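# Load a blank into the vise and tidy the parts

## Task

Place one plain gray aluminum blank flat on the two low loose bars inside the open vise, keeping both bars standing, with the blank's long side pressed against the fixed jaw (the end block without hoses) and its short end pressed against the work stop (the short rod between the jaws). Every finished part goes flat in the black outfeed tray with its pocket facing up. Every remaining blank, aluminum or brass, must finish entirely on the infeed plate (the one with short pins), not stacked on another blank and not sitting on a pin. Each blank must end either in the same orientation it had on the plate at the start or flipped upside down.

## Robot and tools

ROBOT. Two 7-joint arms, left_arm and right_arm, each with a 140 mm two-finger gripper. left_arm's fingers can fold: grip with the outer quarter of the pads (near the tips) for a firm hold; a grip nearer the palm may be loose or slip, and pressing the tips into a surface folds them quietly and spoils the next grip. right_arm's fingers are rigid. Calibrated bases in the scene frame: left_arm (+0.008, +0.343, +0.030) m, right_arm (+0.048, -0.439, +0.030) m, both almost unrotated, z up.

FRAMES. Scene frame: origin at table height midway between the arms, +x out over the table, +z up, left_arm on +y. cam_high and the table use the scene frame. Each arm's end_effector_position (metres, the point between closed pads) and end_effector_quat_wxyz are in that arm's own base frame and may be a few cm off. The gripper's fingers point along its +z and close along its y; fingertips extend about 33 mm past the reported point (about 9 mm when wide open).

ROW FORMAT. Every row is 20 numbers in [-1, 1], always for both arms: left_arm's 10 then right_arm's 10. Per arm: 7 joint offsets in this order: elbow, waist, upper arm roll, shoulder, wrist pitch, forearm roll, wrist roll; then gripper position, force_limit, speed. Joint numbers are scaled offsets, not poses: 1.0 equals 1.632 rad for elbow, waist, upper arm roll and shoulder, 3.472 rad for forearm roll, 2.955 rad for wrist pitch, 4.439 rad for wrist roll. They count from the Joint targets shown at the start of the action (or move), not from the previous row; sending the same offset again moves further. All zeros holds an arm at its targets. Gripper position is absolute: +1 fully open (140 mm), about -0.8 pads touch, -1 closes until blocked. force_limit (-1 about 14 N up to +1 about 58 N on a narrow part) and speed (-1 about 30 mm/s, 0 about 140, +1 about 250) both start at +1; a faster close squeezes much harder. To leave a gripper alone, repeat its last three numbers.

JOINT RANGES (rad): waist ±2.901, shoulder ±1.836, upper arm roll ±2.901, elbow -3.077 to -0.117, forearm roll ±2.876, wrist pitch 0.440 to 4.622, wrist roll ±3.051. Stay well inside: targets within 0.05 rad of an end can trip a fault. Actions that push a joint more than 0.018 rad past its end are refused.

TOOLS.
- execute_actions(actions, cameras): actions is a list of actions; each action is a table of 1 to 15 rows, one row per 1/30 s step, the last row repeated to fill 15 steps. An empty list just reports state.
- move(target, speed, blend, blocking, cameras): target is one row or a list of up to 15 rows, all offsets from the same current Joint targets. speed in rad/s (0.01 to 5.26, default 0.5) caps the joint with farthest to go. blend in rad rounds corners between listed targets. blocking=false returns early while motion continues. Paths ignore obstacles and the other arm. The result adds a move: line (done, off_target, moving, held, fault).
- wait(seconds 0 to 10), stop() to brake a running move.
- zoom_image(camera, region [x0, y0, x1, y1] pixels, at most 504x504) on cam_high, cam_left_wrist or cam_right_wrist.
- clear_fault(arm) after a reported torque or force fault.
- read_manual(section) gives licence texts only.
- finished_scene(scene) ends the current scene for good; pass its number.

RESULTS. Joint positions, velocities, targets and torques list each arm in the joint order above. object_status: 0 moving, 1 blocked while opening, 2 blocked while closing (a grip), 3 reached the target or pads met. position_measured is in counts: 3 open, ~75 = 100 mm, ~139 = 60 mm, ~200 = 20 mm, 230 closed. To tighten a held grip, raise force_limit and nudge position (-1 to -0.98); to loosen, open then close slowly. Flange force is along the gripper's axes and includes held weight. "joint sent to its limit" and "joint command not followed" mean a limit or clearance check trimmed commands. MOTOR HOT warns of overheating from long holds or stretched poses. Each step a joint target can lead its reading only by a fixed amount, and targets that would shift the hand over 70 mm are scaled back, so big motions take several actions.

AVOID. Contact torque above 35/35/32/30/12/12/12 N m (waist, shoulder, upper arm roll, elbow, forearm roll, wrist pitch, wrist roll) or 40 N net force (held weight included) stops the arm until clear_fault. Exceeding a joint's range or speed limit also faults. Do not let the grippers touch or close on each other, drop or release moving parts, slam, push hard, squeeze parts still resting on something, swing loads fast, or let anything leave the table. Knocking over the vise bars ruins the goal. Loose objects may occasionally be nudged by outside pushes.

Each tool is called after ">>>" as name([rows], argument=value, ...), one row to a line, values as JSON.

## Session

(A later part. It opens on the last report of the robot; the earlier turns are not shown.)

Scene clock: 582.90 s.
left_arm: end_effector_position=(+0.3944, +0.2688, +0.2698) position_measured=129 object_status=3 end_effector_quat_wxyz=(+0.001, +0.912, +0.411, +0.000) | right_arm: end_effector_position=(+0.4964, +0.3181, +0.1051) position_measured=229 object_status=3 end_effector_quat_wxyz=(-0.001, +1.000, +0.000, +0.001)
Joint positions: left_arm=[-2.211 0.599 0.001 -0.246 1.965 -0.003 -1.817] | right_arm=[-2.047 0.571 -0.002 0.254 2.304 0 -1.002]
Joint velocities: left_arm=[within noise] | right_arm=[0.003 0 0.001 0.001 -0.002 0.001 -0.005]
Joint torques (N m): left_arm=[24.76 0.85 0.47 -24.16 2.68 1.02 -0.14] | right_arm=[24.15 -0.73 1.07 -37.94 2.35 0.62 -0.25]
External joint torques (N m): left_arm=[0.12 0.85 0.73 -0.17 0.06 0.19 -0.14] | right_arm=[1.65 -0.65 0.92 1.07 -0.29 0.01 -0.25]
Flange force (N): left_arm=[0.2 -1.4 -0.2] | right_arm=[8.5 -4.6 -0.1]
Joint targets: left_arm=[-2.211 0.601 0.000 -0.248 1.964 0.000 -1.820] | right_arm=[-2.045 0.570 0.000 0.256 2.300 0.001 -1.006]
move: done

>>> move(target=[0, 0, 0, 0, 0, 0, 0, 0.0, -1, -1, 0.00412, -0.00113, 0, 0.00295, -0.00057, 0, -0.00042, -0.8, -0.3, -0.5], speed=0.02, cameras=["cam_right_wrist"])

>>> zoom_image(camera="cam_right_wrist", region=[370, 70, 650, 240])

Scene clock: 585.43 s.
left_arm: end_effector_position=(+0.3944, +0.2688, +0.2698) position_measured=129 object_status=3 end_effector_quat_wxyz=(+0.001, +0.912, +0.411, +0.000) | right_arm: end_effector_position=(+0.4981, +0.3182, +0.1049) position_measured=229 object_status=3 end_effector_quat_wxyz=(-0.001, +1.000, +0.001, +0.001)
Joint positions: left_arm=[-2.211 0.599 0.001 -0.246 1.965 -0.003 -1.817] | right_arm=[-2.04 0.57 -0.002 0.259 2.302 0 -1.004]
Joint velocities: left_arm=[within noise] | right_arm=[0.002 0 0 0 -0.002 -0.001 -0.004]
Joint torques (N m): left_arm=[24.73 0.86 0.52 -24.16 2.67 1.01 -0.18] | right_arm=[24.79 -1.15 0.81 -38.1 2.47 0.5 -0.19]
External joint torques (N m): left_arm=[0.2 0.8 0.7 -0.4 0.06 0.18 -0.18] | right_arm=[2.22 -1.01 0.7 1.14 -0.17 -0.11 -0.19]
Flange force (N): left_arm=[-0.3 -1.3 -0.5] | right_arm=[10.6 -5.5 -0.2]
Joint targets: left_arm=[-2.211 0.601 0.000 -0.248 1.964 0.000 -1.820] | right_arm=[-2.038 0.568 0.000 0.261 2.298 0.001 -1.008]
move: done
cam_right_wrist: T_world_to_cam=[[0.0188119, -0.999784, -0.00884495, 0.319159], [-0.938632, -0.0207072, 0.344299, 0.442123], [-0.344408, 0.00182524, -0.938818, 0.404995], [0, 0, 0, 1]] pos_world=[0.54847, 0.327506, 0.230818]

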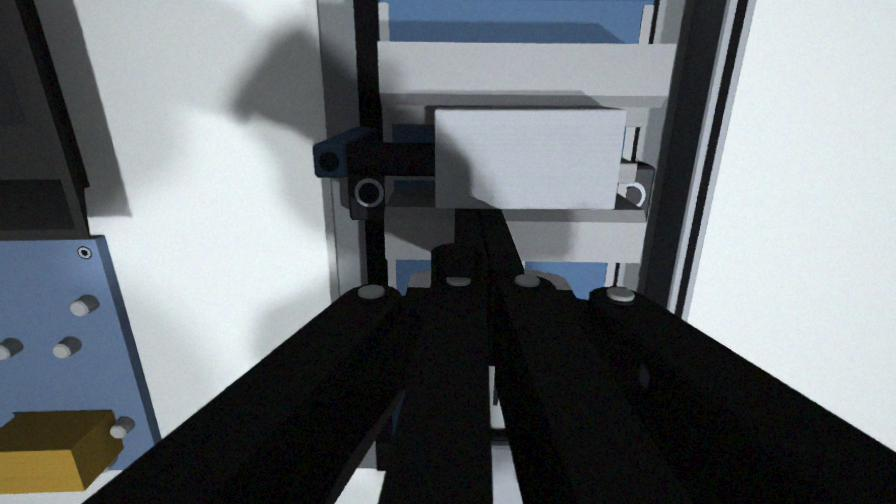

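Scaled by 1.800 (camera's finer frame: 1280x720).

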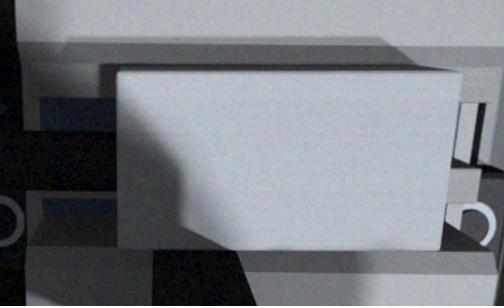

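>>> move(target=[0, 0, 0, 0, 0, 0, 0, 0.0, -1, -1, 0.00412, -0.00113, 0, 0.00295, -0.00057, 0, -0.00042, -0.8, -0.3, -0.5], speed=0.02, cameras=["cam_right_wrist"])

>>> zoom_image(camera="cam_right_wrist", region=[370, 70, 650, 240])

Scene clock: 589.27 s.
left_arm: end_effector_position=(+0.3944, +0.2688, +0.2698) position_measured=129 object_status=3 end_effector_quat_wxyz=(+0.001, +0.912, +0.411, +0.000) | right_arm: end_effector_position=(+0.4987, +0.3184, +0.1047) position_measured=229 object_status=3 end_effector_quat_wxyz=(+0.000, +1.000, +0.001, +0.000)
Joint positions: left_arm=[-2.211 0.599 0.001 -0.246 1.965 -0.003 -1.817] | right_arm=[-2.034 0.569 -0.001 0.263 2.297 0 -1.006]
Joint torques (N m): left_arm=[24.74 0.83 0.5 -24.14 2.67 1.02 -0.15] | right_arm=[25.03 -1.55 0.56 -37.93 2.95 0.43 -0.33]
External joint torques (N m): left_arm=[0.08 0.83 0.75 -0.11 0.05 0.2 -0.15] | right_arm=[2.36 -1.51 0.36 1.59 0.3 -0.19 -0.33]
Flange force (N): left_arm=[0.2 -1.3 -0.1] | right_arm=[12.2 -5.3 1.4]
Joint targets: left_arm=[-2.211 0.601 0.000 -0.248 1.964 0.000 -1.820] | right_arm=[-2.031 0.566 0.000 0.266 2.296 0.001 -1.010]
move: done
cam_right_wrist: T_world_to_cam=[[0.0200924, -0.999771, -0.00734506, 0.318472], [-0.937699, -0.0213927, 0.346789, 0.442233], [-0.346867, -0.000080371, -0.937914, 0.406696], [0, 0, 0, 1]] pos_world=[0.549352, 0.327892, 0.230424]

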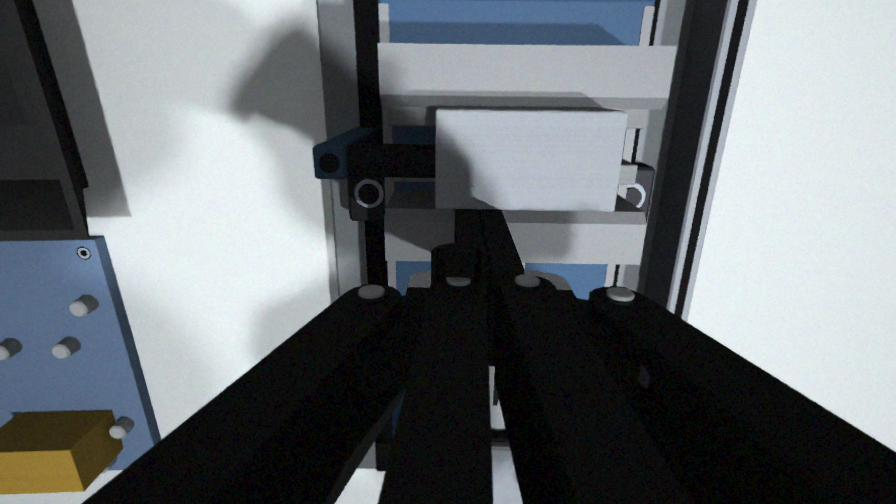

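Scaled by 1.800 (camera's finer frame: 1280x720).

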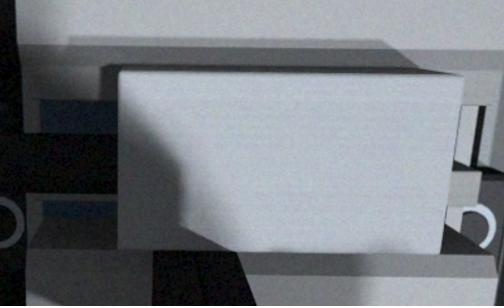

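>>> move(target=[0, 0, 0, 0, 0, 0, 0, 0.0, -1, -1, 0.00412, -0.00113, 0, 0.00265, -0.00087, 0, -0.00042, -0.8, -0.3, -0.5], speed=0.02, cameras=["cam_right_wrist"])

>>> zoom_image(camera="cam_right_wrist", region=[400, 80, 660, 230])

Scene clock: 593.00 s.
left_arm: end_effector_position=(+0.3944, +0.2688, +0.2698) position_measured=129 object_status=3 end_effector_quat_wxyz=(+0.001, +0.912, +0.411, +0.000) | right_arm: end_effector_position=(+0.4988, +0.3184, +0.1044) position_measured=229 object_status=3 end_effector_quat_wxyz=(+0.001, +1.000, +0.002, -0.002)
Joint positions: left_arm=[-2.211 0.599 0.001 -0.246 1.965 -0.003 -1.817] | right_arm=[-2.028 0.568 0 0.267 2.291 0 -1.007]
Joint torques (N m): left_arm=[24.73 0.86 0.49 -24.15 2.68 1.03 -0.19] | right_arm=[24.88 -2.35 -0.02 -37.69 3.4 0.44 -0.28]
External joint torques (N m): left_arm=[0.1 0.95 0.84 -0.17 0.06 0.21 -0.19] | right_arm=[2.3 -2.31 -0.23 1.8 0.78 -0.17 -0.28]
Flange force (N): left_arm=[0.2 -1.5 -0.1] | right_arm=[12.6 -4.2 2.8]
Joint targets: left_arm=[-2.211 0.601 0.000 -0.248 1.964 0.000 -1.820] | right_arm=[-2.025 0.564 0.000 0.270 2.294 0.001 -1.011]
move: done
cam_right_wrist: T_world_to_cam=[[0.0215465, -0.999753, -0.00540709, 0.317688], [-0.936366, -0.0220751, 0.350329, 0.44163], [-0.350362, -0.00248534, -0.936611, 0.408847], [0, 0, 0, 1]] pos_world=[0.549927, 0.328375, 0.229933]

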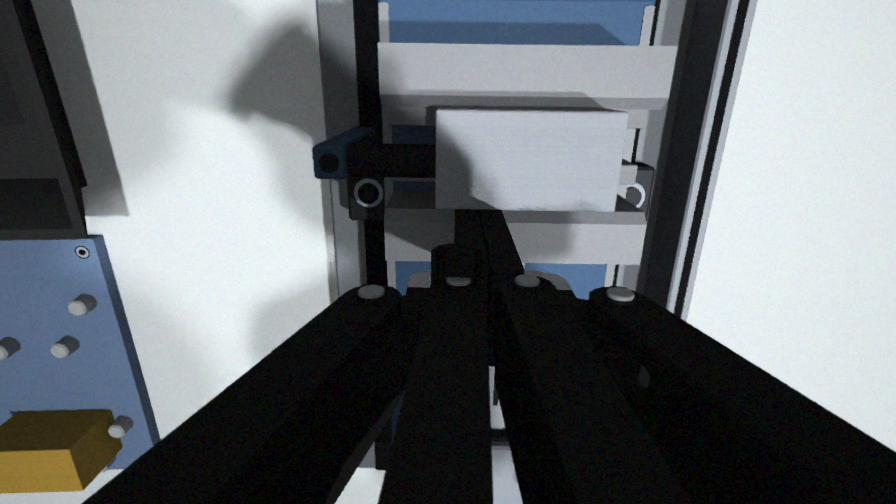

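Scaled by 1.938 (camera's finer frame: 1280x720).

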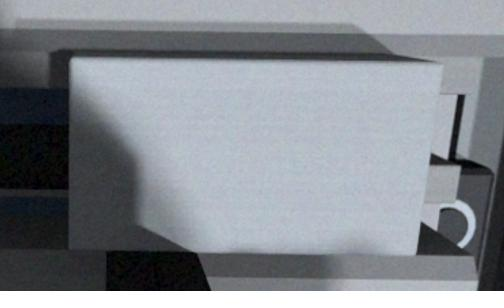

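>>> zoom_image(camera="cam_right_wrist", region=[395, 95, 475, 215])

>>> zoom_image(camera="cam_right_wrist", region=[420, 85, 640, 145])

Scaled by 4.200 (camera's finer frame: 1280x720).

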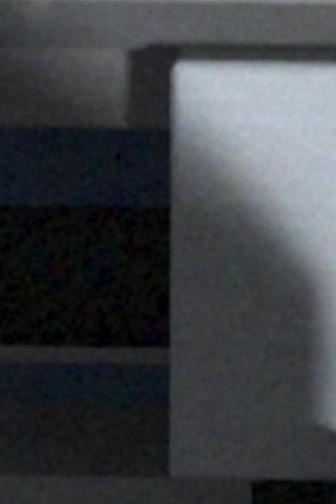

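Scaled by 2.291 (camera's finer frame: 1280x720).

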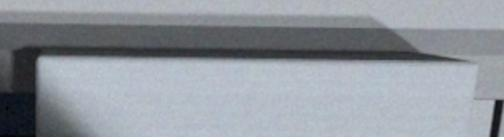

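>>> move(target=[0, 0, 0, 0, 0, 0, 0, 0.0, -1, -1, 0.00377, 0.00262, 0, 0.0026, -0.00064, 0, 0.00096, -0.8, -0.3, -0.5], speed=0.02, cameras=["cam_right_wrist"])

>>> zoom_image(camera="cam_right_wrist", region=[395, 95, 475, 215])

Scene clock: 618.70 s.
left_arm: end_effector_position=(+0.3944, +0.2688, +0.2698) position_measured=129 object_status=3 end_effector_quat_wxyz=(+0.001, +0.912, +0.411, +0.000) | right_arm: end_effector_position=(+0.4989, +0.3188, +0.1036) position_measured=229 object_status=3 end_effector_quat_wxyz=(+0.002, +1.000, +0.003, -0.004)
Joint positions: left_arm=[-2.211 0.599 0.001 -0.246 1.965 -0.003 -1.817] | right_arm=[-2.023 0.568 0 0.272 2.286 0 -1.008]
Joint torques (N m): left_arm=[24.74 0.84 0.49 -24.15 2.69 1.02 -0.16] | right_arm=[25.81 -0.74 0.07 -37.8 3.77 0.44 0.02]
External joint torques (N m): left_arm=[0.2 0.79 0.68 -0.28 0.08 0.2 -0.15] | right_arm=[3.12 -0.82 -0.26 2.04 1.15 -0.18 0.02]
Flange force (N): left_arm=[0.1 -1.2 -0.4] | right_arm=[14.3 -7.9 3.3]
Joint targets: left_arm=[-2.211 0.601 0.000 -0.248 1.964 0.000 -1.820] | right_arm=[-2.018 0.568 0.000 0.274 2.292 0.001 -1.007]
move: done
cam_right_wrist: T_world_to_cam=[[0.0224778, -0.999741, -0.00348165, 0.317299], [-0.935221, -0.0222578, 0.353363, 0.441173], [-0.35335, -0.00468672, -0.93548, 0.410196], [0, 0, 0, 1]] pos_world=[0.550405, 0.328959, 0.228941]

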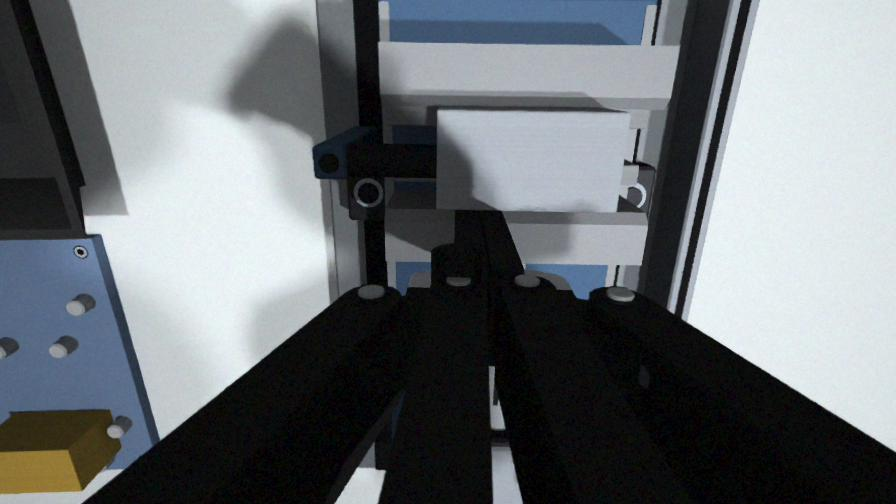

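Scaled by 4.200 (camera's finer frame: 1280x720).

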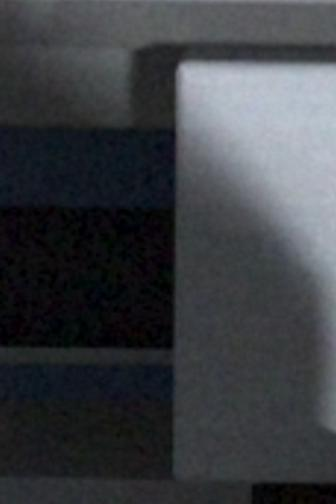

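>>> move([
  [0, 0, 0, 0, 0, 0, 0, 0.0, -1, -1, -0.02672, 0.00781, 0, -0.02095, 0.00318, 0, 0.00287, -0.8, -0.3, -0.5],
  [0, 0, 0, 0, 0, 0, 0, 0.0, -1, -1, -0.00166, 0.00781, 0, -0.07904, -0.04271, 0, 0.00287, -0.8, -0.3, -0.5],
], speed=[0.04, 0.2], cameras=["cam_high", "cam_right_wrist"])

>>> zoom_image(camera="cam_right_wrist", region=[340, 20, 620, 220])

>>> zoom_image(camera="cam_high", region=[330, 190, 440, 325])

Scene clock: 626.53 s.
left_arm: end_effector_position=(+0.3944, +0.2688, +0.2698) position_measured=129 object_status=3 end_effector_quat_wxyz=(+0.001, +0.912, +0.411, +0.000) | right_arm: end_effector_position=(+0.4857, +0.3183, +0.1682) position_measured=229 object_status=3 end_effector_quat_wxyz=(-0.001, +1.000, +0.003, +0.002)
Joint positions: left_arm=[-2.211 0.599 0.001 -0.246 1.965 -0.003 -1.817] | right_arm=[-2.022 0.58 0 0.145 2.171 0 -0.998]
Joint velocities: left_arm=[within noise] | right_arm=[0 0.002 -0.001 0.001 -0.005 0 0.001]
Joint torques (N m): left_arm=[24.77 0.8 0.51 -24.21 2.68 1.02 -0.16] | right_arm=[25.2 0.13 0.87 -36.17 2.23 0.68 0.11]
External joint torques (N m): left_arm=[0.14 0.84 0.81 -0.22 0.07 0.2 -0.16] | right_arm=[1.44 0.1 0.7 0.55 -0.43 0 0.11]
Flange force (N): left_arm=[0.1 -1.4 -0.2] | right_arm=[5.9 -4.8 -2.1]
Joint targets: left_arm=[-2.211 0.601 0.000 -0.248 1.964 0.000 -1.820] | right_arm=[-2.021 0.581 0.000 0.145 2.166 0.001 -0.994]
move: done
cam_right_wrist: T_world_to_cam=[[0.0241723, -0.999659, -0.00989458, 0.317645], [-0.938779, -0.0261004, 0.343531, 0.410586], [-0.343672, 0.000984909, -0.939089, 0.460043], [0, 0, 0, 1]] pos_world=[0.535875, 0.3278, 0.294116]

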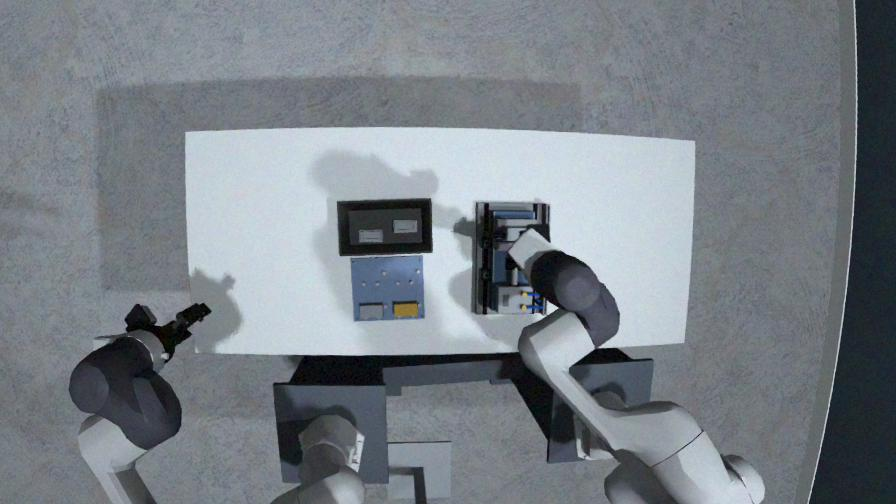

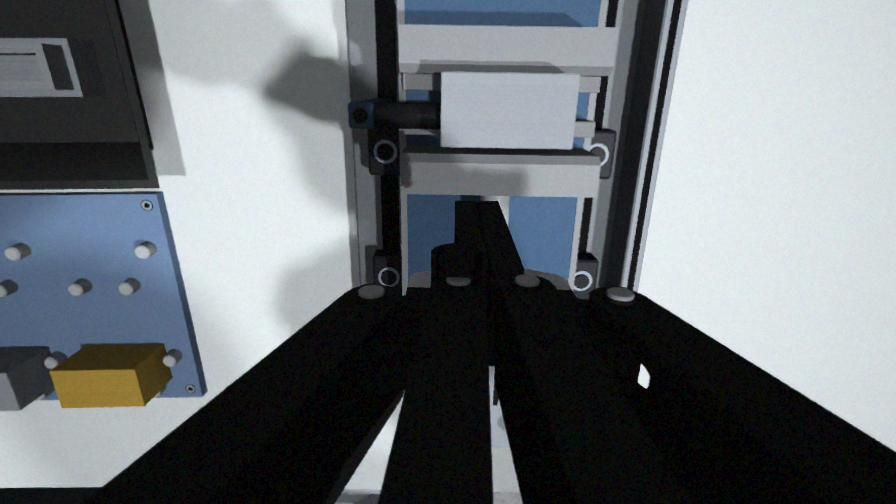

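Scaled by 1.800 (camera's finer frame: 1280x720).

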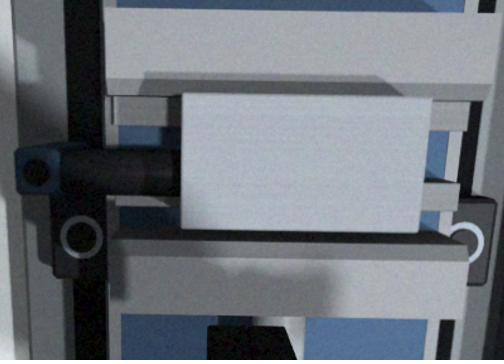

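Scaled by 3.733 (camera's finer frame: 1280x720).

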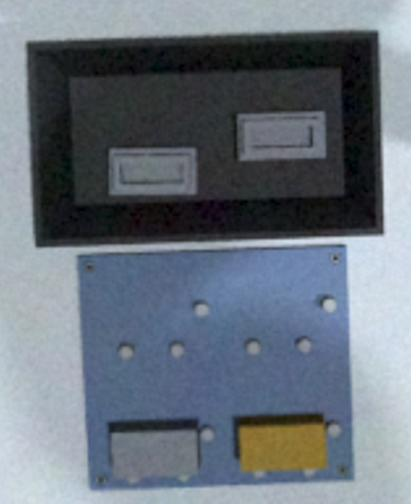

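I'll take one last look at the scene before ending it.

>>> execute_actions(actions=[])

Scene clock: 630.90 s.
left_arm: end_effector_position=(+0.3944, +0.2688, +0.2698) position_measured=129 object_status=3 end_effector_quat_wxyz=(+0.001, +0.912, +0.411, +0.000) | right_arm: end_effector_position=(+0.4854, +0.3182, +0.1681) position_measured=229 object_status=3 end_effector_quat_wxyz=(-0.001, +1.000, +0.003, +0.001)
Joint names: [elbow, waist, upper arm roll, shoulder, wrist pitch, forearm roll, wrist roll]
Joint positions: left_arm=[-2.211 0.599 0.001 -0.246 1.965 -0.003 -1.817] | right_arm=[-2.022 0.58 0 0.145 2.17 0 -0.998]
Joint velocities: within noise
Joint torques (N m): left_arm=[24.73 0.84 0.46 -24.17 2.68 1.02 -0.12] | right_arm=[25.15 0.07 0.87 -36.16 2.39 0.7 0.14]
External joint torques (N m): left_arm=[0.11 0.84 0.72 -0.21 0.06 0.2 -0.12] | right_arm=[1.42 0.1 0.76 0.58 -0.25 0.03 0.14]
Flange force (N): left_arm=[0.1 -1.4 -0.2] | right_arm=[5.7 -4.7 -1.6]
Joint targets: left_arm=[-2.211 0.601 0.000 -0.248 1.964 0.000 -1.820] | right_arm=[-2.021 0.581 0.000 0.145 2.166 0.001 -0.994]
Tool commands: left_gripper/position=+0.0 left_gripper/force_limit=-1.0 left_gripper/speed=-1.0 right_gripper/position=-0.8 right_gripper/force_limit=-0.3 right_gripper/speed=-0.5
camera_calibration:
cam_left_wrist: T_world_to_cam=[[0.748999, -0.66256, 0.00389387, -0.111402], [-0.624284, -0.703736, 0.339153, 0.351987], [-0.221969, -0.256456, -0.940723, 0.55316], [0, 0, 0, 1]] pos_world=[0.425965, 0.315757, 0.401426]
cam_right_wrist: T_world_to_cam=[[0.0240827, -0.999667, -0.00925149, 0.317406], [-0.938454, -0.0257957, 0.344439, 0.409882], [-0.344563, 0.000387058, -0.938763, 0.460458], [0, 0, 0, 1]] pos_world=[0.535668, 0.327696, 0.294018]

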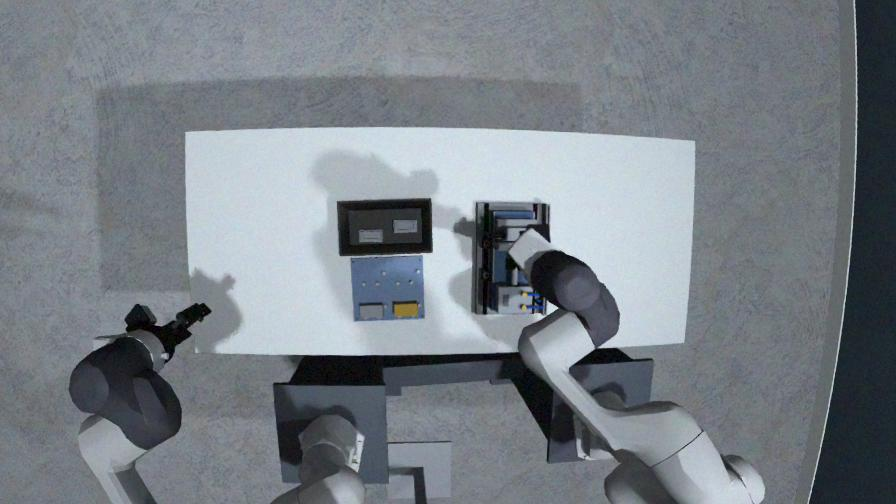

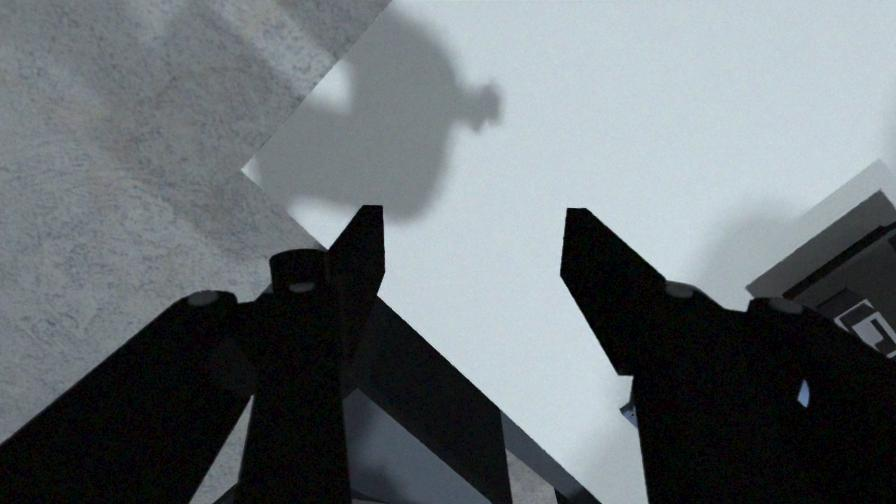

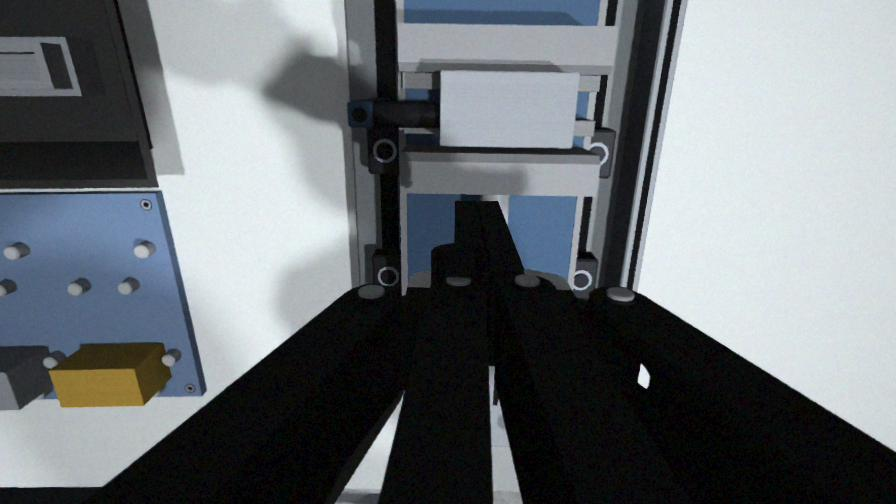

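>>> zoom_image(camera="cam_right_wrist", region=[340, 0, 660, 200])

>>> zoom_image(camera="cam_high", region=[320, 185, 560, 330])

Scaled by 1.575 (camera's finer frame: 1280x720).

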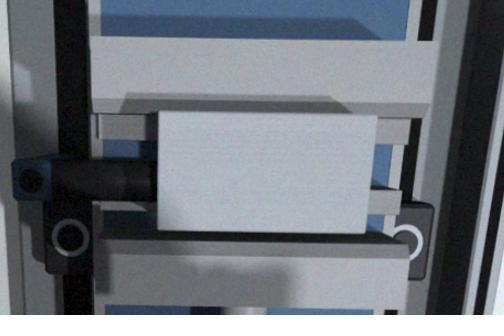

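Scaled by 2.100 (camera's finer frame: 1280x720).

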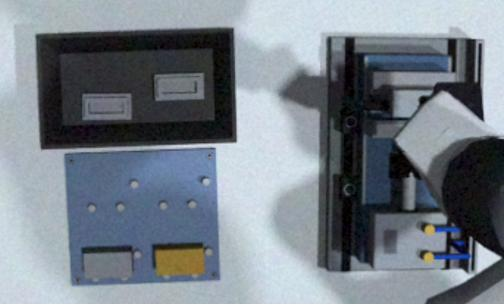

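>>> zoom_image(camera="cam_right_wrist", region=[390, 40, 630, 175])

Scaled by 2.100 (camera's finer frame: 1280x720).

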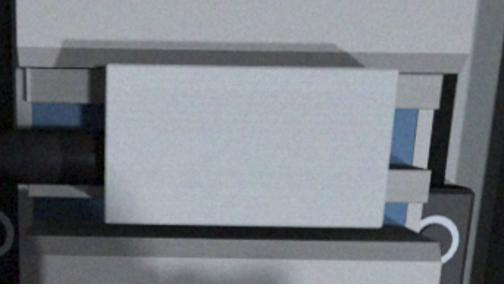

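>>> finished_scene(scene=2)

The scene is finished: the task was done.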